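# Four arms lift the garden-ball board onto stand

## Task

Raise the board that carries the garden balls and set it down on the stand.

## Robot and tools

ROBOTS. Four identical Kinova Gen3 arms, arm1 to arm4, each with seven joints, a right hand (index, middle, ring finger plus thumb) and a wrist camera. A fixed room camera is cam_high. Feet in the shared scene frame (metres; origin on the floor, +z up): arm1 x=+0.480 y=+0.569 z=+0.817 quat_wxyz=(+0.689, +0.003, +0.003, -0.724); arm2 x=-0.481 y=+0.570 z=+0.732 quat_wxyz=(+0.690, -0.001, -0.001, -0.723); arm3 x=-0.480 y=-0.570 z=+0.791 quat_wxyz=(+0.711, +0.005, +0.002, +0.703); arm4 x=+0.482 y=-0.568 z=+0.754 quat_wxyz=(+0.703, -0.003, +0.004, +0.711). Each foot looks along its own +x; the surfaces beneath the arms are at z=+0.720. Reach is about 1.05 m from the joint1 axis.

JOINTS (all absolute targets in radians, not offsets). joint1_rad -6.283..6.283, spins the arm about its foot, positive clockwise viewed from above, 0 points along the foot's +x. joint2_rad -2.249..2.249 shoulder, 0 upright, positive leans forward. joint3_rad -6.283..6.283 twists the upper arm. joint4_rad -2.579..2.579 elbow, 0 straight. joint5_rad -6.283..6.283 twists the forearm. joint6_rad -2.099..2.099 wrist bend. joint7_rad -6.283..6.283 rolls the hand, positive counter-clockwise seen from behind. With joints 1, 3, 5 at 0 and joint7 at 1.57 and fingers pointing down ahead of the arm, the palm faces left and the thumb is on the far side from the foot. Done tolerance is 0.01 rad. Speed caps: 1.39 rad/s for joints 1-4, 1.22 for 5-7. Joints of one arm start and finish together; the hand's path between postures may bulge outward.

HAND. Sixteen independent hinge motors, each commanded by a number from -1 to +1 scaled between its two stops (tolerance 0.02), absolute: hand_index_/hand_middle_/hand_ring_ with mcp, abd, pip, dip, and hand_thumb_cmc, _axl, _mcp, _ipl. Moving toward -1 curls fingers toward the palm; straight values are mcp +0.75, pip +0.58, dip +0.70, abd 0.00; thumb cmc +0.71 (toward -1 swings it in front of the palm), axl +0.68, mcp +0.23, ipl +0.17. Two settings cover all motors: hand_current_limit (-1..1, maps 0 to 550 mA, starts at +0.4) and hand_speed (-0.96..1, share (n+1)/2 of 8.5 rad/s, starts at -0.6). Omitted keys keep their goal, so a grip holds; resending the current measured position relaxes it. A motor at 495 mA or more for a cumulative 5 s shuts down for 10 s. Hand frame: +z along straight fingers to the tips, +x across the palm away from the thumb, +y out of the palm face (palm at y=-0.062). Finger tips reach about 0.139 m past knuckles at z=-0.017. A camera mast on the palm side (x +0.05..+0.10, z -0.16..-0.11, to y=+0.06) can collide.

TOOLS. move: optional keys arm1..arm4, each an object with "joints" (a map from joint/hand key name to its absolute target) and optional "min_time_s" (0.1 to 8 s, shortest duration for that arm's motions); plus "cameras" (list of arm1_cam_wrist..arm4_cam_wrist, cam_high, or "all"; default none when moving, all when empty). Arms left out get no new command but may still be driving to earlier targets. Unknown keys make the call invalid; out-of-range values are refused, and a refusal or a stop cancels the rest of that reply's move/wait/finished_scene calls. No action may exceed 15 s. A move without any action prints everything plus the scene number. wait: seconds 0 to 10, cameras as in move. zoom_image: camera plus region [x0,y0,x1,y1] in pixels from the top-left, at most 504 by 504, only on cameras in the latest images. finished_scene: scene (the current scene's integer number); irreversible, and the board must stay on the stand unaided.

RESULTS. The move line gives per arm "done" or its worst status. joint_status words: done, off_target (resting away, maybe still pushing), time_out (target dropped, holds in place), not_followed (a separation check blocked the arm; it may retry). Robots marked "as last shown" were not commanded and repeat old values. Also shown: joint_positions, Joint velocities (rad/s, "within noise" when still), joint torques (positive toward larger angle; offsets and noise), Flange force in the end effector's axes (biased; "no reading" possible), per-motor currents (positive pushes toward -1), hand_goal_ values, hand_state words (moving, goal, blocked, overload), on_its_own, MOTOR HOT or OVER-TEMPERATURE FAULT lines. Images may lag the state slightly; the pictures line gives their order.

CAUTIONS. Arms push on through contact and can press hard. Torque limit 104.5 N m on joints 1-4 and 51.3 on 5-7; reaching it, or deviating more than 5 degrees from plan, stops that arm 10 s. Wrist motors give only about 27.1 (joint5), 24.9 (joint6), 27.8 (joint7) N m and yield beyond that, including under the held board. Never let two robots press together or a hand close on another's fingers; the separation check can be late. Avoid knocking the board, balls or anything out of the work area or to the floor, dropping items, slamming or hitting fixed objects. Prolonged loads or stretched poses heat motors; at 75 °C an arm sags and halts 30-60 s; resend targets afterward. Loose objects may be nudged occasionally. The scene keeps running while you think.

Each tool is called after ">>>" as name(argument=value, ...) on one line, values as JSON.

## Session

>>> move()

Scene clock: 0.00 s.
Joint torques (N m): no reading
Flange force (N): no reading
Joint velocities: within noise
arm1.joint_positions: joint1_rad=-0.274 joint2_rad=-0.398 joint3_rad=-0.040 joint4_rad=+1.444 joint5_rad=+0.003 joint6_rad=+1.972 joint7_rad=+1.739 hand_index_mcp=+0.753 hand_index_abd=+0.000 hand_index_pip=+0.577 hand_index_dip=+0.696 hand_middle_mcp=+0.753 hand_middle_abd=+0.000 hand_middle_pip=+0.577 hand_middle_dip=+0.696 hand_ring_mcp=+0.753 hand_ring_abd=+0.000 hand_ring_pip=+0.577 hand_ring_dip=+0.696 hand_thumb_cmc=+0.714 hand_thumb_axl=+0.677 hand_thumb_mcp=+0.226 hand_thumb_ipl=+0.168 hand_current_limit=+0.400 hand_speed=-0.600
arm1.joint_status: not commanded
arm1.hand_state: goal,goal,goal,goal,goal,goal,goal,goal,goal,goal,goal,goal,goal,goal,goal,goal
arm1.index_mcp_current_ma: 0
arm1.index_abd_current_ma: 0
arm1.index_pip_current_ma: 0
arm1.index_dip_current_ma: 0
arm1.middle_mcp_current_ma: 0
arm1.middle_abd_current_ma: 0
arm1.middle_pip_current_ma: 0
arm1.middle_dip_current_ma: 0
arm1.ring_mcp_current_ma: 0
arm1.ring_abd_current_ma: 0
arm1.ring_pip_current_ma: 0
arm1.ring_dip_current_ma: 0
arm1.thumb_cmc_current_ma: 0
arm1.thumb_axl_current_ma: 0
arm1.thumb_mcp_current_ma: 0
arm1.thumb_ipl_current_ma: 0
arm1.hand_goal_index_mcp: 0.754
arm1.hand_goal_index_abd: 0.000
arm1.hand_goal_index_pip: 0.576
arm1.hand_goal_index_dip: 0.696
arm1.hand_goal_middle_mcp: 0.754
arm1.hand_goal_middle_abd: 0.000
arm1.hand_goal_middle_pip: 0.576
arm1.hand_goal_middle_dip: 0.696
arm1.hand_goal_ring_mcp: 0.754
arm1.hand_goal_ring_abd: 0.000
arm1.hand_goal_ring_pip: 0.576
arm1.hand_goal_ring_dip: 0.696
arm1.hand_goal_thumb_cmc: 0.714
arm1.hand_goal_thumb_axl: 0.678
arm1.hand_goal_thumb_mcp: 0.226
arm1.hand_goal_thumb_ipl: 0.168
arm1.hand: x=+0.5827 y=+0.4320 z=+1.3460 quat_wxyz=(+0.037, +0.540, +0.840, -0.044) (m; scene frame)
arm2.joint_positions: joint1_rad=+0.057 joint2_rad=-0.388 joint3_rad=-0.058 joint4_rad=+1.451 joint5_rad=-0.036 joint6_rad=+1.932 joint7_rad=+1.899 hand_index_mcp=+0.753 hand_index_abd=+0.000 hand_index_pip=+0.577 hand_index_dip=+0.696 hand_middle_mcp=+0.753 hand_middle_abd=+0.000 hand_middle_pip=+0.577 hand_middle_dip=+0.696 hand_ring_mcp=+0.753 hand_ring_abd=+0.000 hand_ring_pip=+0.577 hand_ring_dip=+0.696 hand_thumb_cmc=+0.714 hand_thumb_axl=+0.677 hand_thumb_mcp=+0.226 hand_thumb_ipl=+0.168 hand_current_limit=+0.400 hand_speed=-0.600
arm2.joint_status: not commanded
arm2.hand_state: goal,goal,goal,goal,goal,goal,goal,goal,goal,goal,goal,goal,goal,goal,goal,goal
arm2.index_mcp_current_ma: 0
arm2.index_abd_current_ma: 0
arm2.index_pip_current_ma: 0
arm2.index_dip_current_ma: 0
arm2.middle_mcp_current_ma: 0
arm2.middle_abd_current_ma: 0
arm2.middle_pip_current_ma: 0
arm2.middle_dip_current_ma: 0
arm2.ring_mcp_current_ma: 0
arm2.ring_abd_current_ma: 0
arm2.ring_pip_current_ma: 0
arm2.ring_dip_current_ma: 0
arm2.thumb_cmc_current_ma: 0
arm2.thumb_axl_current_ma: 0
arm2.thumb_mcp_current_ma: 0
arm2.thumb_ipl_current_ma: 0
arm2.hand_goal_index_mcp: 0.754
arm2.hand_goal_index_abd: 0.000
arm2.hand_goal_index_pip: 0.576
arm2.hand_goal_index_dip: 0.696
arm2.hand_goal_middle_mcp: 0.754
arm2.hand_goal_middle_abd: 0.000
arm2.hand_goal_middle_pip: 0.576
arm2.hand_goal_middle_dip: 0.696
arm2.hand_goal_ring_mcp: 0.754
arm2.hand_goal_ring_abd: 0.000
arm2.hand_goal_ring_pip: 0.576
arm2.hand_goal_ring_dip: 0.696
arm2.hand_goal_thumb_cmc: 0.714
arm2.hand_goal_thumb_axl: 0.678
arm2.hand_goal_thumb_mcp: 0.226
arm2.hand_goal_thumb_ipl: 0.168
arm2.hand: x=-0.4096 y=+0.4161 z=+1.2609 quat_wxyz=(+0.045, +0.594, +0.801, -0.059) (m; scene frame)
arm3.joint_positions: joint1_rad=-0.139 joint2_rad=-0.399 joint3_rad=-0.032 joint4_rad=+1.469 joint5_rad=-0.017 joint6_rad=+1.989 joint7_rad=+1.794 hand_index_mcp=+0.753 hand_index_abd=+0.000 hand_index_pip=+0.577 hand_index_dip=+0.696 hand_middle_mcp=+0.753 hand_middle_abd=+0.000 hand_middle_pip=+0.577 hand_middle_dip=+0.696 hand_ring_mcp=+0.753 hand_ring_abd=+0.000 hand_ring_pip=+0.577 hand_ring_dip=+0.696 hand_thumb_cmc=+0.714 hand_thumb_axl=+0.677 hand_thumb_mcp=+0.226 hand_thumb_ipl=+0.168 hand_current_limit=+0.400 hand_speed=-0.600
arm3.joint_status: not commanded
arm3.hand_state: goal,goal,goal,goal,goal,goal,goal,goal,goal,goal,goal,goal,goal,goal,goal,goal
arm3.index_mcp_current_ma: 0
arm3.index_abd_current_ma: 0
arm3.index_pip_current_ma: 0
arm3.index_dip_current_ma: 0
arm3.middle_mcp_current_ma: 0
arm3.middle_abd_current_ma: 0
arm3.middle_pip_current_ma: 0
arm3.middle_dip_current_ma: 0
arm3.ring_mcp_current_ma: 0
arm3.ring_abd_current_ma: 0
arm3.ring_pip_current_ma: 0
arm3.ring_dip_current_ma: 0
arm3.thumb_cmc_current_ma: 0
arm3.thumb_axl_current_ma: 0
arm3.thumb_mcp_current_ma: 0
arm3.thumb_ipl_current_ma: 0
arm3.hand_goal_index_mcp: 0.754
arm3.hand_goal_index_abd: 0.000
arm3.hand_goal_index_pip: 0.576
arm3.hand_goal_index_dip: 0.696
arm3.hand_goal_middle_mcp: 0.754
arm3.hand_goal_middle_abd: 0.000
arm3.hand_goal_middle_pip: 0.576
arm3.hand_goal_middle_dip: 0.696
arm3.hand_goal_ring_mcp: 0.754
arm3.hand_goal_ring_abd: 0.000
arm3.hand_goal_ring_pip: 0.576
arm3.hand_goal_ring_dip: 0.696
arm3.hand_goal_thumb_cmc: 0.714
arm3.hand_goal_thumb_axl: 0.678
arm3.hand_goal_thumb_mcp: 0.226
arm3.hand_goal_thumb_ipl: 0.168
arm3.hand: x=-0.5665 y=-0.4454 z=+1.3160 quat_wxyz=(+0.028, -0.830, +0.557, +0.034) (m; scene frame)
arm4.joint_positions: joint1_rad=+0.836 joint2_rad=-0.486 joint3_rad=-0.043 joint4_rad=+1.442 joint5_rad=-0.014 joint6_rad=+1.944 joint7_rad=+1.645 hand_index_mcp=+0.753 hand_index_abd=+0.000 hand_index_pip=+0.577 hand_index_dip=+0.696 hand_middle_mcp=+0.753 hand_middle_abd=+0.000 hand_middle_pip=+0.577 hand_middle_dip=+0.696 hand_ring_mcp=+0.753 hand_ring_abd=+0.000 hand_ring_pip=+0.577 hand_ring_dip=+0.696 hand_thumb_cmc=+0.714 hand_thumb_axl=+0.677 hand_thumb_mcp=+0.226 hand_thumb_ipl=+0.168 hand_current_limit=+0.400 hand_speed=-0.600
arm4.joint_status: not commanded
arm4.hand_state: goal,goal,goal,goal,goal,goal,goal,goal,goal,goal,goal,goal,goal,goal,goal,goal
arm4.index_mcp_current_ma: 0
arm4.index_abd_current_ma: 0
arm4.index_pip_current_ma: 0
arm4.index_dip_current_ma: 0
arm4.middle_mcp_current_ma: 0
arm4.middle_abd_current_ma: 0
arm4.middle_pip_current_ma: 0
arm4.middle_dip_current_ma: 0
arm4.ring_mcp_current_ma: 0
arm4.ring_abd_current_ma: 0
arm4.ring_pip_current_ma: 0
arm4.ring_dip_current_ma: 0
arm4.thumb_cmc_current_ma: 0
arm4.thumb_axl_current_ma: 0
arm4.thumb_mcp_current_ma: 0
arm4.thumb_ipl_current_ma: 0
arm4.hand_goal_index_mcp: 0.754
arm4.hand_goal_index_abd: 0.000
arm4.hand_goal_index_pip: 0.576
arm4.hand_goal_index_dip: 0.696
arm4.hand_goal_middle_mcp: 0.754
arm4.hand_goal_middle_abd: 0.000
arm4.hand_goal_middle_pip: 0.576
arm4.hand_goal_middle_dip: 0.696
arm4.hand_goal_ring_mcp: 0.754
arm4.hand_goal_ring_abd: 0.000
arm4.hand_goal_ring_pip: 0.576
arm4.hand_goal_ring_dip: 0.696
arm4.hand_goal_thumb_cmc: 0.714
arm4.hand_goal_thumb_axl: 0.678
arm4.hand_goal_thumb_mcp: 0.226
arm4.hand_goal_thumb_ipl: 0.168
arm4.hand: x=+0.5371 y=-0.4089 z=+1.3008 quat_wxyz=(+0.111, -0.418, +0.901, +0.034) (m; scene frame)
pictures: arm1_cam_wrist, arm2_cam_wrist, arm3_cam_wrist, arm4_cam_wrist, cam_high
Images, in order (width x height): arm1_cam_wrist 672x504, arm2_cam_wrist 672x504, arm3_cam_wrist 672x504, arm4_cam_wrist 672x504, cam_high 504x504.

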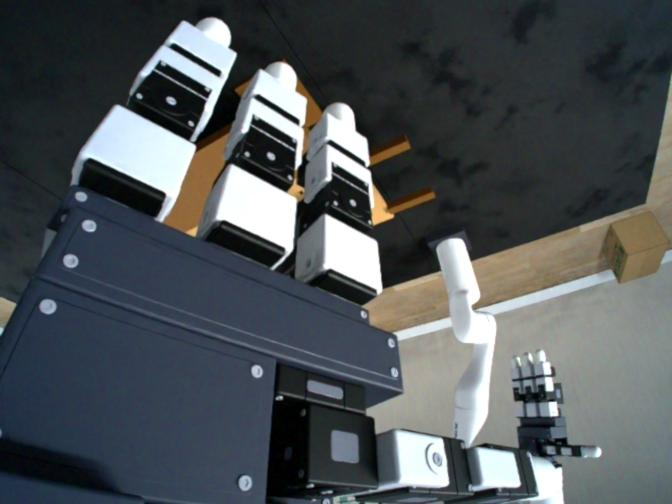

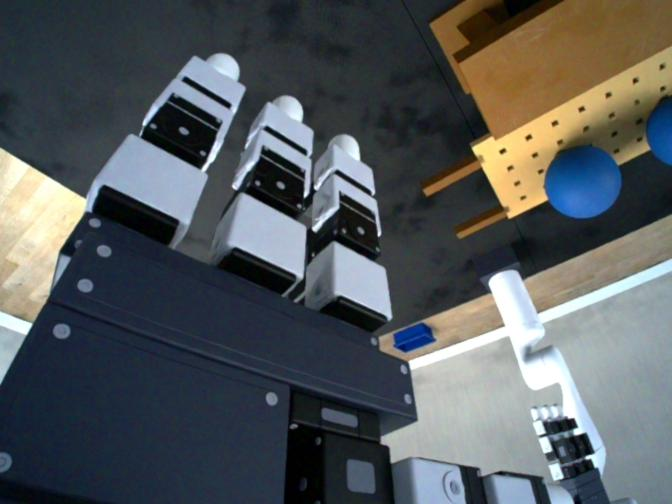

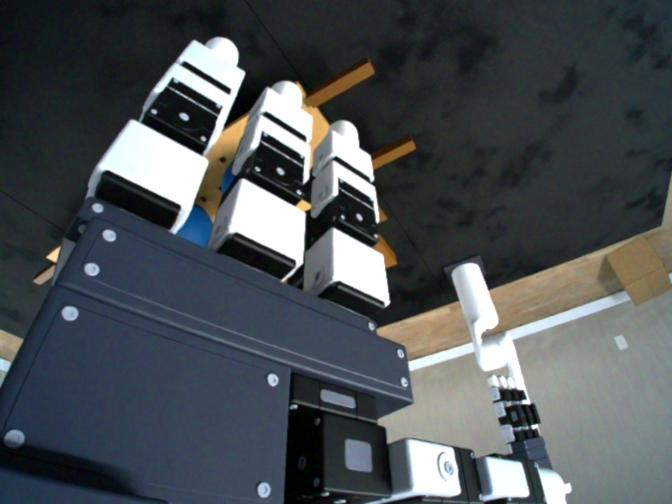

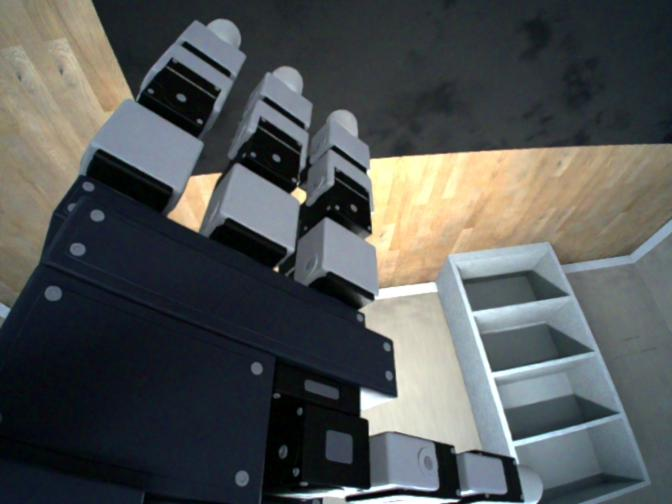

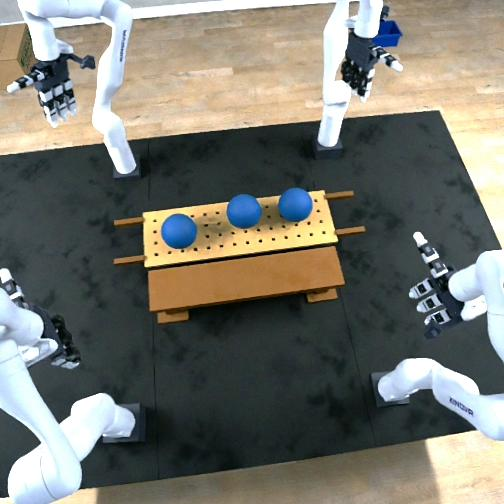

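>>> zoom_image(camera="cam_high", region=[100, 170, 260, 330])

>>> zoom_image(camera="cam_high", region=[220, 170, 380, 330])

Scaled by 3.150 from the camera's 504x504 image, which has a finer 720x720 frame.

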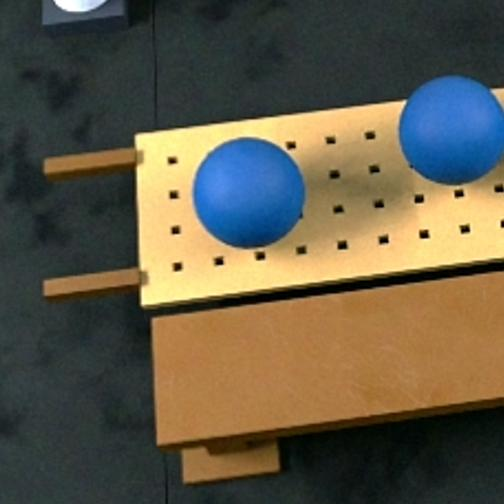

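Scaled by 3.150 from the camera's 504x504 image, which has a finer 720x720 frame.

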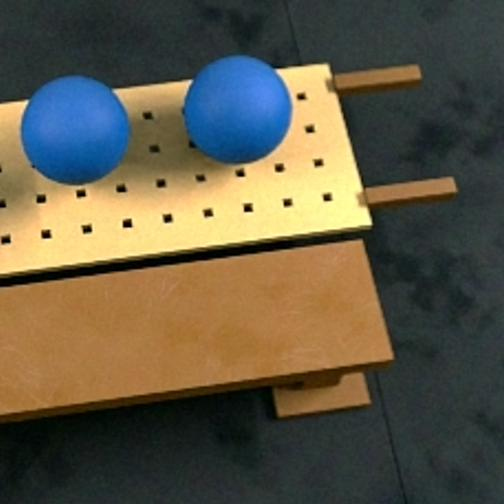

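>>> zoom_image(camera="cam_high", region=[310, 180, 370, 240])

>>> zoom_image(camera="cam_high", region=[105, 208, 165, 268])

Scaled by 8.400 from the camera's 504x504 image, which has a finer 720x720 frame.

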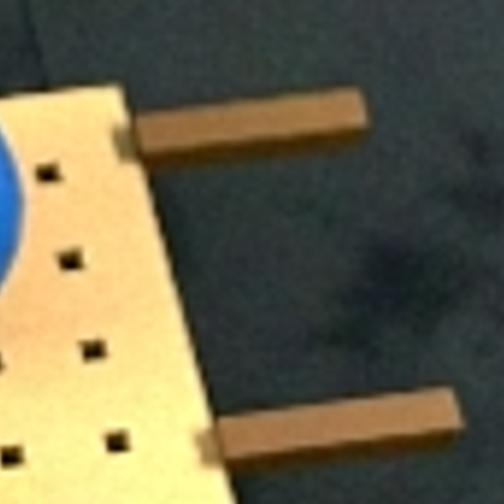

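Scaled by 8.400 from the camera's 504x504 image, which has a finer 720x720 frame.

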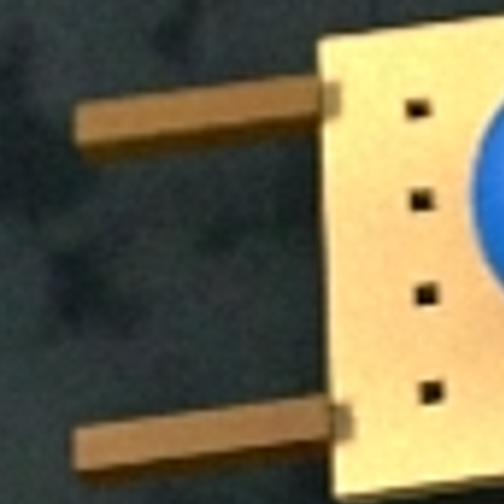

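>>> move(arm1={"joints":{"joint1_rad":-0.447,"joint2_rad":0.502,"joint3_rad":0,"joint4_rad":1.8359,"joint5_rad":0,"joint6_rad":0.8037,"joint7_rad":-0.3974,"hand_index_mcp":-0.41,"hand_middle_mcp":-0.41,"hand_ring_mcp":-0.41,"hand_index_pip":-0.3,"hand_middle_pip":-0.3,"hand_ring_pip":-0.3,"hand_index_dip":0.55,"hand_middle_dip":0.55,"hand_ring_dip":0.55,"hand_index_abd":0,"hand_middle_abd":0,"hand_ring_abd":0,"hand_thumb_cmc":0.95,"hand_thumb_mcp":0.95,"hand_thumb_ipl":0.9,"hand_current_limit":0.7},"min_time_s":4}, arm2={"joints":{"joint1_rad":0.2183,"joint2_rad":0.3757,"joint3_rad":0,"joint4_rad":1.7134,"joint5_rad":0,"joint6_rad":1.0525,"joint7_rad":0.2651,"hand_index_mcp":-0.41,"hand_middle_mcp":-0.41,"hand_ring_mcp":-0.41,"hand_index_pip":-0.3,"hand_middle_pip":-0.3,"hand_ring_pip":-0.3,"hand_index_dip":0.55,"hand_middle_dip":0.55,"hand_ring_dip":0.55,"hand_index_abd":0,"hand_middle_abd":0,"hand_ring_abd":0,"hand_thumb_cmc":0.95,"hand_thumb_mcp":0.95,"hand_thumb_ipl":0.9,"hand_current_limit":0.7},"min_time_s":4}, arm3={"joints":{"joint1_rad":-0.6465,"joint2_rad":0.1665,"joint3_rad":0,"joint4_rad":2.2644,"joint5_rad":0,"joint6_rad":0.7107,"joint7_rad":-0.6351,"hand_index_mcp":-0.41,"hand_middle_mcp":-0.41,"hand_ring_mcp":-0.41,"hand_index_pip":-0.3,"hand_middle_pip":-0.3,"hand_ring_pip":-0.3,"hand_index_dip":0.55,"hand_middle_dip":0.55,"hand_ring_dip":0.55,"hand_index_abd":0,"hand_middle_abd":0,"hand_ring_abd":0,"hand_thumb_cmc":0.95,"hand_thumb_mcp":0.95,"hand_thumb_ipl":0.9,"hand_current_limit":0.7},"min_time_s":4}, arm4={"joints":{"joint1_rad":0.4423,"joint2_rad":0.0748,"joint3_rad":0,"joint4_rad":2.2101,"joint5_rad":0,"joint6_rad":0.8567,"joint7_rad":0.4309,"hand_index_mcp":-0.41,"hand_middle_mcp":-0.41,"hand_ring_mcp":-0.41,"hand_index_pip":-0.3,"hand_middle_pip":-0.3,"hand_ring_pip":-0.3,"hand_index_dip":0.55,"hand_middle_dip":0.55,"hand_ring_dip":0.55,"hand_index_abd":0,"hand_middle_abd":0,"hand_ring_abd":0,"hand_thumb_cmc":0.95,"hand_thumb_mcp":0.95,"hand_thumb_ipl":0.9,"hand_current_limit":0.7},"min_time_s":4}, cameras=["all"])

Scene clock: 59.77 s.
Joint torques (N m): arm1=[1.79 -14.51 0.21 -6.55 0.13 -0.48 0.07] | arm2=[-0.64 -13.68 -0.32 -6.74 -0.07 -0.51 -0.22] | arm3=[0.66 -9.4 1.81 -6.36 0.37 -0.67 0.18] | arm4=[0.59 -7.61 -1.83 -6.02 0.15 -0.03 -0.48]
Flange force (N): arm1=[3.4 -4.1 -1.8] | arm2=[-2.1 0.5 -3.3] | arm3=[3.3 -2.9 0.0] | arm4=[-3.5 -1.4 -1.4]
move: arm1 off_target; arm2 off_target; arm3 off_target; arm4 off_target
Joint velocities: within noise
arm1.joint_positions: joint1_rad=-0.447 joint2_rad=+0.502 joint3_rad=+0.000 joint4_rad=+1.836 joint5_rad=+0.000 joint6_rad=+0.804 joint7_rad=-0.397 hand_index_mcp=-0.388 hand_index_abd=+0.000 hand_index_pip=-0.294 hand_index_dip=+0.553 hand_middle_mcp=-0.392 hand_middle_abd=+0.000 hand_middle_pip=-0.295 hand_middle_dip=+0.553 hand_ring_mcp=-0.392 hand_ring_abd=+0.000 hand_ring_pip=-0.294 hand_ring_dip=+0.553 hand_thumb_cmc=+0.947 hand_thumb_axl=+0.677 hand_thumb_mcp=+0.947 hand_thumb_ipl=+0.899 hand_current_limit=+0.700 hand_speed=-0.600
arm1.joint_status: hand_index_mcp off_target (ended at -0.388, target -0.410); the others done
arm1.hand_state: blocked,goal,goal,goal,goal,goal,goal,goal,goal,goal,goal,goal,goal,goal,goal,goal
arm1.index_mcp_current_ma: 17
arm1.index_abd_current_ma: 0
arm1.index_pip_current_ma: 2
arm1.index_dip_current_ma: 1
arm1.middle_mcp_current_ma: 12
arm1.middle_abd_current_ma: 0
arm1.middle_pip_current_ma: 1
arm1.middle_dip_current_ma: 0
arm1.ring_mcp_current_ma: 12
arm1.ring_abd_current_ma: 0
arm1.ring_pip_current_ma: 2
arm1.ring_dip_current_ma: 1
arm1.thumb_cmc_current_ma: 0
arm1.thumb_axl_current_ma: 0
arm1.thumb_mcp_current_ma: -1
arm1.thumb_ipl_current_ma: 0
arm1.hand_goal_index_mcp: -0.410
arm1.hand_goal_index_abd: 0.000
arm1.hand_goal_index_pip: -0.300
arm1.hand_goal_index_dip: 0.550
arm1.hand_goal_middle_mcp: -0.410
arm1.hand_goal_middle_abd: 0.000
arm1.hand_goal_middle_pip: -0.300
arm1.hand_goal_middle_dip: 0.550
arm1.hand_goal_ring_mcp: -0.410
arm1.hand_goal_ring_abd: 0.000
arm1.hand_goal_ring_pip: -0.300
arm1.hand_goal_ring_dip: 0.550
arm1.hand_goal_thumb_cmc: 0.950
arm1.hand_goal_thumb_axl: 0.678
arm1.hand_goal_thumb_mcp: 0.950
arm1.hand_goal_thumb_ipl: 0.900
arm1.hand: x=+0.6004 y=+0.0776 z=+0.9464 quat_wxyz=(-0.004, +1.000, +0.000, +0.001) (m; scene frame)
arm2.joint_positions: joint1_rad=+0.218 joint2_rad=+0.376 joint3_rad=+0.000 joint4_rad=+1.713 joint5_rad=+0.000 joint6_rad=+1.052 joint7_rad=+0.265 hand_index_mcp=-0.391 hand_index_abd=+0.000 hand_index_pip=-0.295 hand_index_dip=+0.553 hand_middle_mcp=-0.391 hand_middle_abd=+0.000 hand_middle_pip=-0.295 hand_middle_dip=+0.553 hand_ring_mcp=-0.390 hand_ring_abd=+0.000 hand_ring_pip=-0.294 hand_ring_dip=+0.553 hand_thumb_cmc=+0.947 hand_thumb_axl=+0.677 hand_thumb_mcp=+0.947 hand_thumb_ipl=+0.899 hand_current_limit=+0.700 hand_speed=-0.600
arm2.joint_status: hand_ring_mcp off_target (ended at -0.390, target -0.410); the others done
arm2.hand_state: goal,goal,goal,goal,goal,goal,goal,goal,blocked,goal,goal,goal,goal,goal,goal,goal
arm2.index_mcp_current_ma: 15
arm2.index_abd_current_ma: 0
arm2.index_pip_current_ma: 2
arm2.index_dip_current_ma: 1
arm2.middle_mcp_current_ma: 16
arm2.middle_abd_current_ma: 0
arm2.middle_pip_current_ma: 2
arm2.middle_dip_current_ma: 1
arm2.ring_mcp_current_ma: 17
arm2.ring_abd_current_ma: 0
arm2.ring_pip_current_ma: 2
arm2.ring_dip_current_ma: 1
arm2.thumb_cmc_current_ma: -1
arm2.thumb_axl_current_ma: 0
arm2.thumb_mcp_current_ma: -1
arm2.thumb_ipl_current_ma: 0
arm2.hand_goal_index_mcp: -0.410
arm2.hand_goal_index_abd: 0.000
arm2.hand_goal_index_pip: -0.300
arm2.hand_goal_index_dip: 0.550
arm2.hand_goal_middle_mcp: -0.410
arm2.hand_goal_middle_abd: 0.000
arm2.hand_goal_middle_pip: -0.300
arm2.hand_goal_middle_dip: 0.550
arm2.hand_goal_ring_mcp: -0.410
arm2.hand_goal_ring_abd: 0.000
arm2.hand_goal_ring_pip: -0.300
arm2.hand_goal_ring_dip: 0.550
arm2.hand_goal_thumb_cmc: 0.950
arm2.hand_goal_thumb_axl: 0.678
arm2.hand_goal_thumb_mcp: 0.950
arm2.hand_goal_thumb_ipl: 0.900
arm2.hand: x=-0.6392 y=+0.0793 z=+0.9523 quat_wxyz=(+0.001, +1.000, +0.000, -0.001) (m; scene frame)
arm3.joint_positions: joint1_rad=-0.647 joint2_rad=+0.166 joint3_rad=+0.000 joint4_rad=+2.264 joint5_rad=+0.000 joint6_rad=+0.711 joint7_rad=-0.635 hand_index_mcp=-0.391 hand_index_abd=+0.000 hand_index_pip=-0.294 hand_index_dip=+0.553 hand_middle_mcp=-0.390 hand_middle_abd=+0.000 hand_middle_pip=-0.294 hand_middle_dip=+0.554 hand_ring_mcp=-0.389 hand_ring_abd=+0.000 hand_ring_pip=-0.293 hand_ring_dip=+0.553 hand_thumb_cmc=+0.947 hand_thumb_axl=+0.677 hand_thumb_mcp=+0.947 hand_thumb_ipl=+0.899 hand_current_limit=+0.700 hand_speed=-0.600
arm3.joint_status: hand_ring_mcp off_target (ended at -0.389, target -0.410); the others done
arm3.hand_state: goal,goal,goal,goal,goal,goal,goal,goal,blocked,goal,goal,goal,goal,goal,goal,goal
arm3.index_mcp_current_ma: 44
arm3.index_abd_current_ma: 0
arm3.index_pip_current_ma: 10
arm3.index_dip_current_ma: 4
arm3.middle_mcp_current_ma: 46
arm3.middle_abd_current_ma: 0
arm3.middle_pip_current_ma: 9
arm3.middle_dip_current_ma: 5
arm3.ring_mcp_current_ma: 48
arm3.ring_abd_current_ma: 0
arm3.ring_pip_current_ma: 10
arm3.ring_dip_current_ma: 3
arm3.thumb_cmc_current_ma: -3
arm3.thumb_axl_current_ma: -1
arm3.thumb_mcp_current_ma: -5
arm3.thumb_ipl_current_ma: -2
arm3.hand_goal_index_mcp: -0.410
arm3.hand_goal_index_abd: 0.000
arm3.hand_goal_index_pip: -0.300
arm3.hand_goal_index_dip: 0.550
arm3.hand_goal_middle_mcp: -0.410
arm3.hand_goal_middle_abd: 0.000
arm3.hand_goal_middle_pip: -0.300
arm3.hand_goal_middle_dip: 0.550
arm3.hand_goal_ring_mcp: -0.410
arm3.hand_goal_ring_abd: 0.000
arm3.hand_goal_ring_pip: -0.300
arm3.hand_goal_ring_dip: 0.550
arm3.hand_goal_thumb_cmc: 0.950
arm3.hand_goal_thumb_axl: 0.678
arm3.hand_goal_thumb_mcp: 0.950
arm3.hand_goal_thumb_ipl: 0.900
arm3.hand: x=-0.5988 y=-0.2494 z=+0.9537 quat_wxyz=(-0.005, +0.000, +1.000, +0.002) (m; scene frame)
arm4.joint_positions: joint1_rad=+0.442 joint2_rad=+0.075 joint3_rad=+0.000 joint4_rad=+2.210 joint5_rad=+0.000 joint6_rad=+0.857 joint7_rad=+0.431 hand_index_mcp=-0.390 hand_index_abd=+0.000 hand_index_pip=-0.294 hand_index_dip=+0.553 hand_middle_mcp=-0.390 hand_middle_abd=+0.000 hand_middle_pip=-0.294 hand_middle_dip=+0.553 hand_ring_mcp=-0.390 hand_ring_abd=+0.000 hand_ring_pip=-0.294 hand_ring_dip=+0.553 hand_thumb_cmc=+0.948 hand_thumb_axl=+0.677 hand_thumb_mcp=+0.948 hand_thumb_ipl=+0.899 hand_current_limit=+0.700 hand_speed=-0.600
arm4.joint_status: hand_index_mcp off_target (ended at -0.390, target -0.410); hand_middle_mcp off_target (ended at -0.390, target -0.410); the others done
arm4.hand_state: blocked,goal,goal,goal,blocked,goal,goal,goal,goal,goal,goal,goal,goal,goal,goal,goal
arm4.index_mcp_current_ma: 33
arm4.index_abd_current_ma: 0
arm4.index_pip_current_ma: 5
arm4.index_dip_current_ma: 2
arm4.middle_mcp_current_ma: 33
arm4.middle_abd_current_ma: 0
arm4.middle_pip_current_ma: 5
arm4.middle_dip_current_ma: 2
arm4.ring_mcp_current_ma: 31
arm4.ring_abd_current_ma: 0
arm4.ring_pip_current_ma: 5
arm4.ring_dip_current_ma: 2
arm4.thumb_cmc_current_ma: -1
arm4.thumb_axl_current_ma: 0
arm4.thumb_mcp_current_ma: -2
arm4.thumb_ipl_current_ma: -1
arm4.hand_goal_index_mcp: -0.410
arm4.hand_goal_index_abd: 0.000
arm4.hand_goal_index_pip: -0.300
arm4.hand_goal_index_dip: 0.550
arm4.hand_goal_middle_mcp: -0.410
arm4.hand_goal_middle_abd: 0.000
arm4.hand_goal_middle_pip: -0.300
arm4.hand_goal_middle_dip: 0.550
arm4.hand_goal_ring_mcp: -0.410
arm4.hand_goal_ring_abd: 0.000
arm4.hand_goal_ring_pip: -0.300
arm4.hand_goal_ring_dip: 0.550
arm4.hand_goal_thumb_cmc: 0.950
arm4.hand_goal_thumb_axl: 0.678
arm4.hand_goal_thumb_mcp: 0.950
arm4.hand_goal_thumb_ipl: 0.900
arm4.hand: x=+0.6398 y=-0.2474 z=+0.9475 quat_wxyz=(-0.001, +0.000, +1.000, -0.005) (m; scene frame)
pictures: arm1_cam_wrist, arm2_cam_wrist, arm3_cam_wrist, arm4_cam_wrist, cam_high
Images, in order (width x height): arm1_cam_wrist 672x504, arm2_cam_wrist 672x504, arm3_cam_wrist 672x504, arm4_cam_wrist 672x504, cam_high 504x504.

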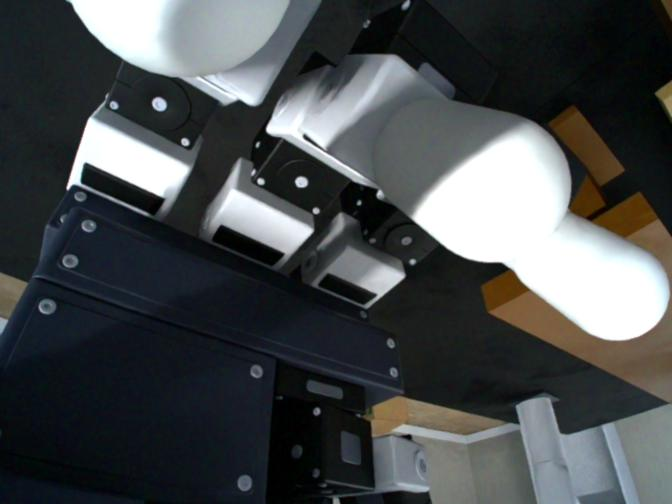

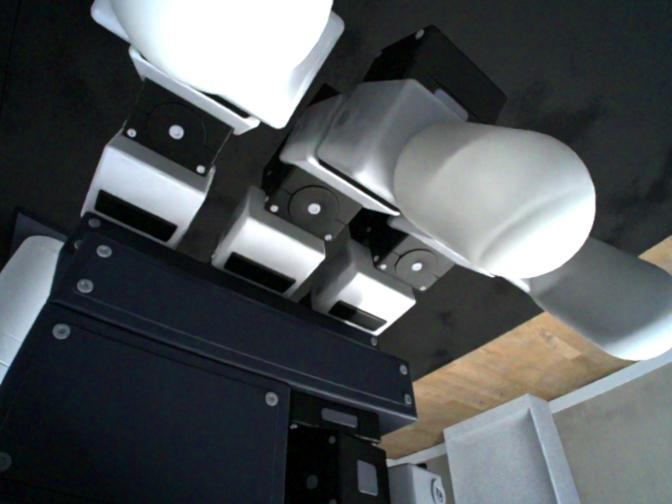

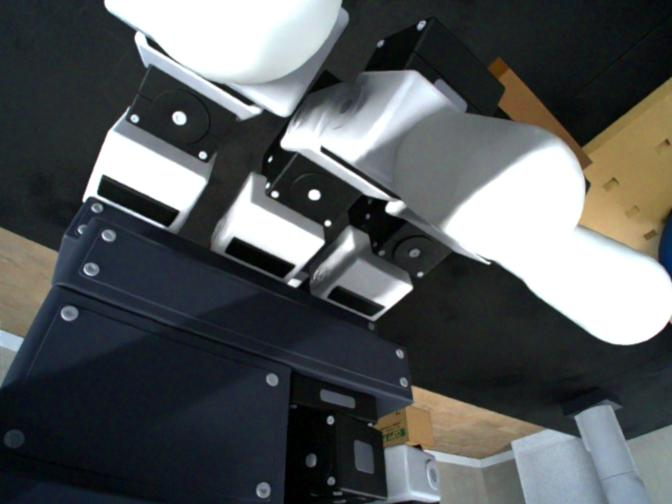

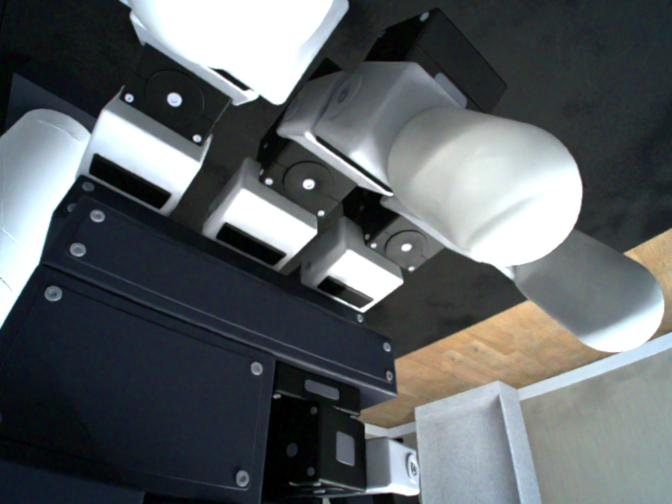

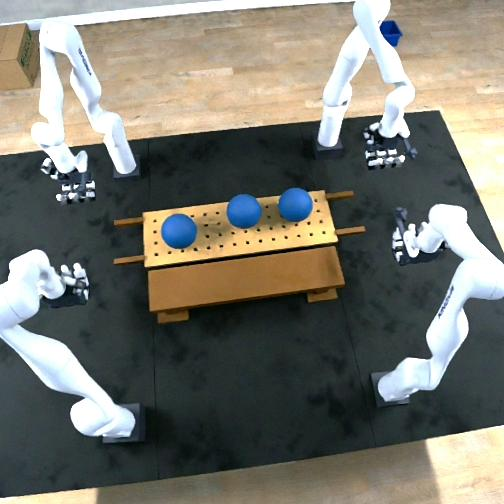

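>>> move(arm1={"joints":{"joint1_rad":-0.3467,"joint2_rad":1.0137,"joint4_rad":1.3926,"joint6_rad":0.7353,"joint7_rad":-0.2971},"min_time_s":4}, arm2={"joints":{"joint1_rad":0.1488,"joint2_rad":0.9001,"joint4_rad":1.3312,"joint6_rad":0.9103,"joint7_rad":0.1955},"min_time_s":4}, arm3={"joints":{"joint1_rad":-0.5215,"joint2_rad":0.7221,"joint4_rad":2.2267,"joint6_rad":0.1928,"joint7_rad":-0.5101},"min_time_s":4}, arm4={"joints":{"joint1_rad":0.3440,"joint2_rad":0.5969,"joint4_rad":2.1993,"joint6_rad":0.3454,"joint7_rad":0.3326},"min_time_s":4}, cameras=["all"])

Scene clock: 82.17 s.
Joint torques (N m): arm1=[1.73 -21.18 0.41 -6.1 0.14 -0.48 0.03] | arm2=[-0.68 -20.69 -0.13 -6.05 -0.06 -0.45 -0.19] | arm3=[0.62 -15.41 2.08 -2.52 0.24 -0.59 0.18] | arm4=[0.58 -13.61 -1.67 -2.58 0.2 -0.05 -0.48]
Flange force (N): arm1=[2.9 -3.1 -1.9] | arm2=[-1.7 1.4 -2.9] | arm3=[1.5 -1.7 0.4] | arm4=[1.0 0.9 -1.1]
move: arm1 done; arm2 done; arm3 done; arm4 done
Joint velocities: within noise
arm1.joint_positions: joint1_rad=-0.347 joint2_rad=+1.014 joint3_rad=+0.000 joint4_rad=+1.393 joint5_rad=+0.000 joint6_rad=+0.735 joint7_rad=-0.297 hand_index_mcp=-0.388 hand_index_abd=+0.000 hand_index_pip=-0.294 hand_index_dip=+0.553 hand_middle_mcp=-0.392 hand_middle_abd=+0.000 hand_middle_pip=-0.295 hand_middle_dip=+0.553 hand_ring_mcp=-0.392 hand_ring_abd=+0.000 hand_ring_pip=-0.294 hand_ring_dip=+0.553 hand_thumb_cmc=+0.947 hand_thumb_axl=+0.677 hand_thumb_mcp=+0.947 hand_thumb_ipl=+0.899 hand_current_limit=+0.700 hand_speed=-0.600
arm1.joint_status: all done
arm1.hand_state: blocked,goal,goal,goal,goal,goal,goal,goal,goal,goal,goal,goal,goal,goal,goal,goal
arm1.index_mcp_current_ma: 17
arm1.index_abd_current_ma: 0
arm1.index_pip_current_ma: 2
arm1.index_dip_current_ma: 1
arm1.middle_mcp_current_ma: 12
arm1.middle_abd_current_ma: 0
arm1.middle_pip_current_ma: 1
arm1.middle_dip_current_ma: 0
arm1.ring_mcp_current_ma: 12
arm1.ring_abd_current_ma: 0
arm1.ring_pip_current_ma: 2
arm1.ring_dip_current_ma: 1
arm1.thumb_cmc_current_ma: 0
arm1.thumb_axl_current_ma: 0
arm1.thumb_mcp_current_ma: -1
arm1.thumb_ipl_current_ma: 0
arm1.hand_goal_index_mcp: -0.410
arm1.hand_goal_index_abd: 0.000
arm1.hand_goal_index_pip: -0.300
arm1.hand_goal_index_dip: 0.550
arm1.hand_goal_middle_mcp: -0.410
arm1.hand_goal_middle_abd: 0.000
arm1.hand_goal_middle_pip: -0.300
arm1.hand_goal_middle_dip: 0.550
arm1.hand_goal_ring_mcp: -0.410
arm1.hand_goal_ring_abd: 0.000
arm1.hand_goal_ring_pip: -0.300
arm1.hand_goal_ring_dip: 0.550
arm1.hand_goal_thumb_cmc: 0.950
arm1.hand_goal_thumb_axl: 0.678
arm1.hand_goal_thumb_mcp: 0.950
arm1.hand_goal_thumb_ipl: 0.900
arm1.hand: x=+0.6001 y=-0.0664 z=+0.7837 quat_wxyz=(-0.004, +1.000, +0.000, +0.001) (m; scene frame)
arm2.joint_positions: joint1_rad=+0.149 joint2_rad=+0.900 joint3_rad=+0.000 joint4_rad=+1.331 joint5_rad=+0.000 joint6_rad=+0.910 joint7_rad=+0.196 hand_index_mcp=-0.391 hand_index_abd=+0.000 hand_index_pip=-0.295 hand_index_dip=+0.553 hand_middle_mcp=-0.391 hand_middle_abd=+0.000 hand_middle_pip=-0.295 hand_middle_dip=+0.553 hand_ring_mcp=-0.390 hand_ring_abd=+0.000 hand_ring_pip=-0.294 hand_ring_dip=+0.553 hand_thumb_cmc=+0.947 hand_thumb_axl=+0.677 hand_thumb_mcp=+0.947 hand_thumb_ipl=+0.899 hand_current_limit=+0.700 hand_speed=-0.600
arm2.joint_status: all done
arm2.hand_state: goal,goal,goal,goal,goal,goal,goal,goal,blocked,goal,goal,goal,goal,goal,goal,goal
arm2.index_mcp_current_ma: 15
arm2.index_abd_current_ma: 0
arm2.index_pip_current_ma: 2
arm2.index_dip_current_ma: 1
arm2.middle_mcp_current_ma: 16
arm2.middle_abd_current_ma: 0
arm2.middle_pip_current_ma: 2
arm2.middle_dip_current_ma: 1
arm2.ring_mcp_current_ma: 17
arm2.ring_abd_current_ma: 0
arm2.ring_pip_current_ma: 2
arm2.ring_dip_current_ma: 1
arm2.thumb_cmc_current_ma: -1
arm2.thumb_axl_current_ma: 0
arm2.thumb_mcp_current_ma: -1
arm2.thumb_ipl_current_ma: 0
arm2.hand_goal_index_mcp: -0.410
arm2.hand_goal_index_abd: 0.000
arm2.hand_goal_index_pip: -0.300
arm2.hand_goal_index_dip: 0.550
arm2.hand_goal_middle_mcp: -0.410
arm2.hand_goal_middle_abd: 0.000
arm2.hand_goal_middle_pip: -0.300
arm2.hand_goal_middle_dip: 0.550
arm2.hand_goal_ring_mcp: -0.410
arm2.hand_goal_ring_abd: 0.000
arm2.hand_goal_ring_pip: -0.300
arm2.hand_goal_ring_dip: 0.550
arm2.hand_goal_thumb_cmc: 0.950
arm2.hand_goal_thumb_axl: 0.678
arm2.hand_goal_thumb_mcp: 0.950
arm2.hand_goal_thumb_ipl: 0.900
arm2.hand: x=-0.6401 y=-0.0772 z=+0.7857 quat_wxyz=(+0.001, +1.000, +0.000, -0.001) (m; scene frame)
arm3.joint_positions: joint1_rad=-0.521 joint2_rad=+0.722 joint3_rad=+0.000 joint4_rad=+2.227 joint5_rad=+0.000 joint6_rad=+0.193 joint7_rad=-0.510 hand_index_mcp=-0.391 hand_index_abd=+0.000 hand_index_pip=-0.294 hand_index_dip=+0.553 hand_middle_mcp=-0.390 hand_middle_abd=+0.000 hand_middle_pip=-0.294 hand_middle_dip=+0.554 hand_ring_mcp=-0.389 hand_ring_abd=+0.000 hand_ring_pip=-0.293 hand_ring_dip=+0.553 hand_thumb_cmc=+0.947 hand_thumb_axl=+0.677 hand_thumb_mcp=+0.947 hand_thumb_ipl=+0.899 hand_current_limit=+0.700 hand_speed=-0.600
arm3.joint_status: all done
arm3.hand_state: goal,goal,goal,goal,goal,goal,goal,goal,blocked,goal,goal,goal,goal,goal,goal,goal
arm3.index_mcp_current_ma: 44
arm3.index_abd_current_ma: 0
arm3.index_pip_current_ma: 10
arm3.index_dip_current_ma: 4
arm3.middle_mcp_current_ma: 46
arm3.middle_abd_current_ma: 0
arm3.middle_pip_current_ma: 9
arm3.middle_dip_current_ma: 5
arm3.ring_mcp_current_ma: 48
arm3.ring_abd_current_ma: 0
arm3.ring_pip_current_ma: 10
arm3.ring_dip_current_ma: 3
arm3.thumb_cmc_current_ma: -3
arm3.thumb_axl_current_ma: -1
arm3.thumb_mcp_current_ma: -5
arm3.thumb_ipl_current_ma: -2
arm3.hand_goal_index_mcp: -0.410
arm3.hand_goal_index_abd: 0.000
arm3.hand_goal_index_pip: -0.300
arm3.hand_goal_index_dip: 0.550
arm3.hand_goal_middle_mcp: -0.410
arm3.hand_goal_middle_abd: 0.000
arm3.hand_goal_middle_pip: -0.300
arm3.hand_goal_middle_dip: 0.550
arm3.hand_goal_ring_mcp: -0.410
arm3.hand_goal_ring_abd: 0.000
arm3.hand_goal_ring_pip: -0.300
arm3.hand_goal_ring_dip: 0.550
arm3.hand_goal_thumb_cmc: 0.950
arm3.hand_goal_thumb_axl: 0.678
arm3.hand_goal_thumb_mcp: 0.950
arm3.hand_goal_thumb_ipl: 0.900
arm3.hand: x=-0.6009 y=-0.1773 z=+0.7845 quat_wxyz=(-0.005, +0.000, +1.000, +0.002) (m; scene frame)
arm4.joint_positions: joint1_rad=+0.344 joint2_rad=+0.597 joint3_rad=+0.000 joint4_rad=+2.199 joint5_rad=+0.000 joint6_rad=+0.345 joint7_rad=+0.333 hand_index_mcp=-0.390 hand_index_abd=+0.000 hand_index_pip=-0.294 hand_index_dip=+0.553 hand_middle_mcp=-0.390 hand_middle_abd=+0.000 hand_middle_pip=-0.294 hand_middle_dip=+0.553 hand_ring_mcp=-0.390 hand_ring_abd=+0.000 hand_ring_pip=-0.294 hand_ring_dip=+0.553 hand_thumb_cmc=+0.948 hand_thumb_axl=+0.677 hand_thumb_mcp=+0.948 hand_thumb_ipl=+0.899 hand_current_limit=+0.700 hand_speed=-0.600
arm4.joint_status: all done
arm4.hand_state: blocked,goal,goal,goal,blocked,goal,goal,goal,goal,goal,goal,goal,goal,goal,goal,goal
arm4.index_mcp_current_ma: 33
arm4.index_abd_current_ma: 0
arm4.index_pip_current_ma: 5
arm4.index_dip_current_ma: 2
arm4.middle_mcp_current_ma: 33
arm4.middle_abd_current_ma: 0
arm4.middle_pip_current_ma: 5
arm4.middle_dip_current_ma: 2
arm4.ring_mcp_current_ma: 31
arm4.ring_abd_current_ma: 0
arm4.ring_pip_current_ma: 5
arm4.ring_dip_current_ma: 2
arm4.thumb_cmc_current_ma: -1
arm4.thumb_axl_current_ma: 0
arm4.thumb_mcp_current_ma: -2
arm4.thumb_ipl_current_ma: -1
arm4.hand_goal_index_mcp: -0.410
arm4.hand_goal_index_abd: 0.000
arm4.hand_goal_index_pip: -0.300
arm4.hand_goal_index_dip: 0.550
arm4.hand_goal_middle_mcp: -0.410
arm4.hand_goal_middle_abd: 0.000
arm4.hand_goal_middle_pip: -0.300
arm4.hand_goal_middle_dip: 0.550
arm4.hand_goal_ring_mcp: -0.410
arm4.hand_goal_ring_abd: 0.000
arm4.hand_goal_ring_pip: -0.300
arm4.hand_goal_ring_dip: 0.550
arm4.hand_goal_thumb_cmc: 0.950
arm4.hand_goal_thumb_axl: 0.678
arm4.hand_goal_thumb_mcp: 0.950
arm4.hand_goal_thumb_ipl: 0.900
arm4.hand: x=+0.6400 y=-0.1669 z=+0.7853 quat_wxyz=(-0.001, -0.001, +1.000, -0.005) (m; scene frame)
pictures: arm1_cam_wrist, arm2_cam_wrist, arm3_cam_wrist, arm4_cam_wrist, cam_high
Images, in order (width x height): arm1_cam_wrist 672x504, arm2_cam_wrist 672x504, arm3_cam_wrist 672x504, arm4_cam_wrist 672x504, cam_high 504x504.

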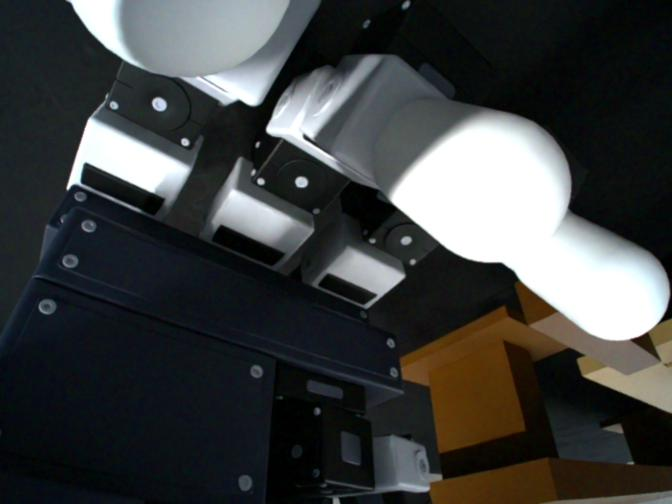

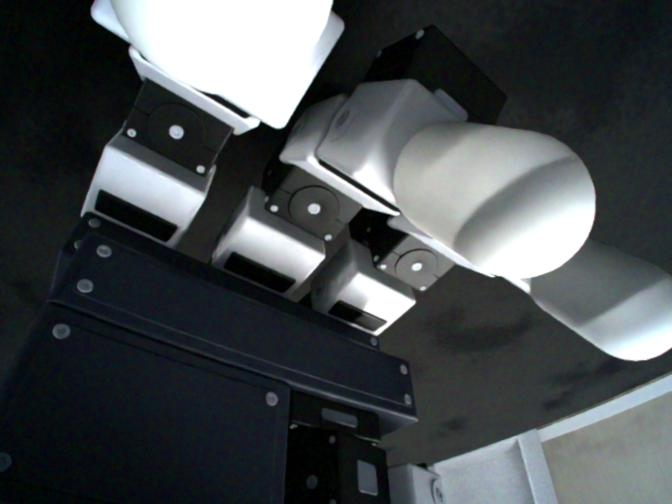

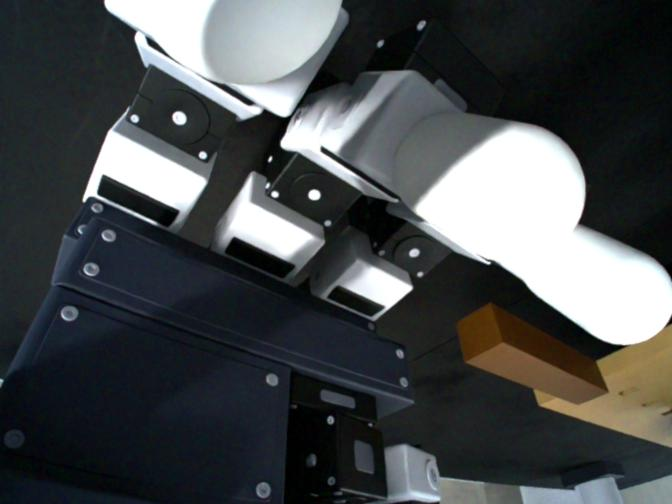

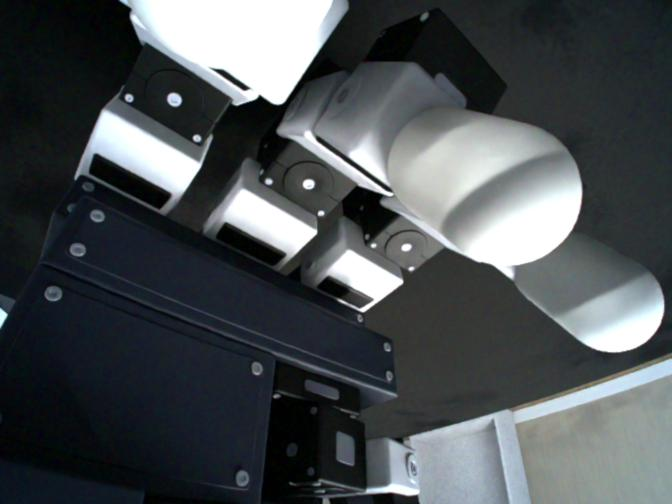

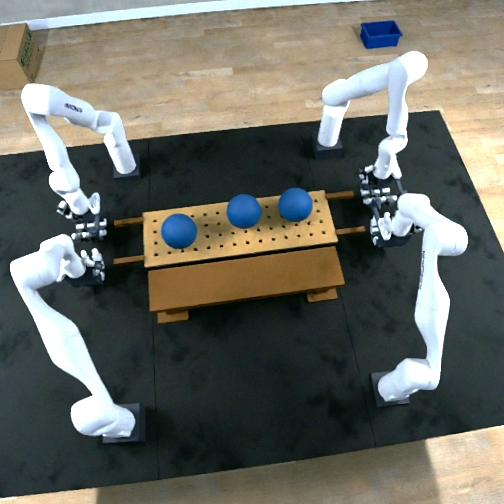

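>>> zoom_image(camera="arm1_cam_wrist", region=[390, 230, 672, 441])

>>> zoom_image(camera="arm3_cam_wrist", region=[390, 230, 672, 441])

Scaled by 1.787 from the camera's 672x504 image, which has a finer 960x720 frame.

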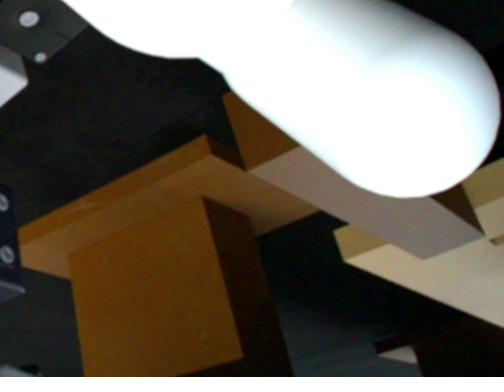

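Scaled by 1.787 from the camera's 672x504 image, which has a finer 960x720 frame.

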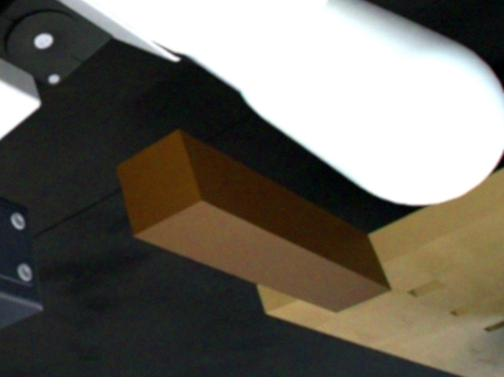

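>>> zoom_image(camera="cam_high", region=[50, 190, 150, 290])

>>> zoom_image(camera="cam_high", region=[325, 160, 425, 260])

Scaled by 5.040 from the camera's 504x504 image, which has a finer 720x720 frame.

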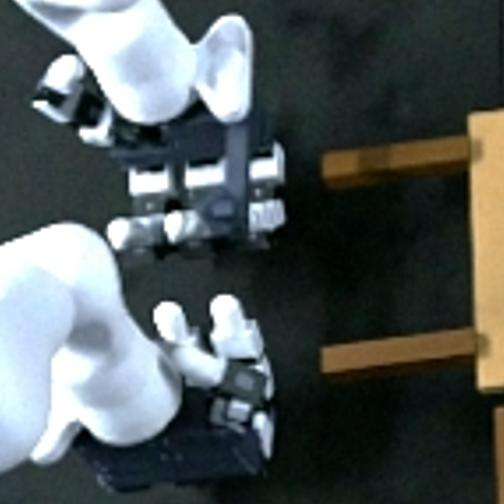

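Scaled by 5.040 from the camera's 504x504 image, which has a finer 720x720 frame.

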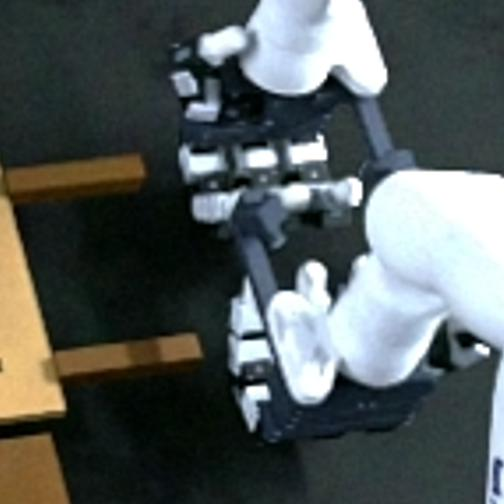

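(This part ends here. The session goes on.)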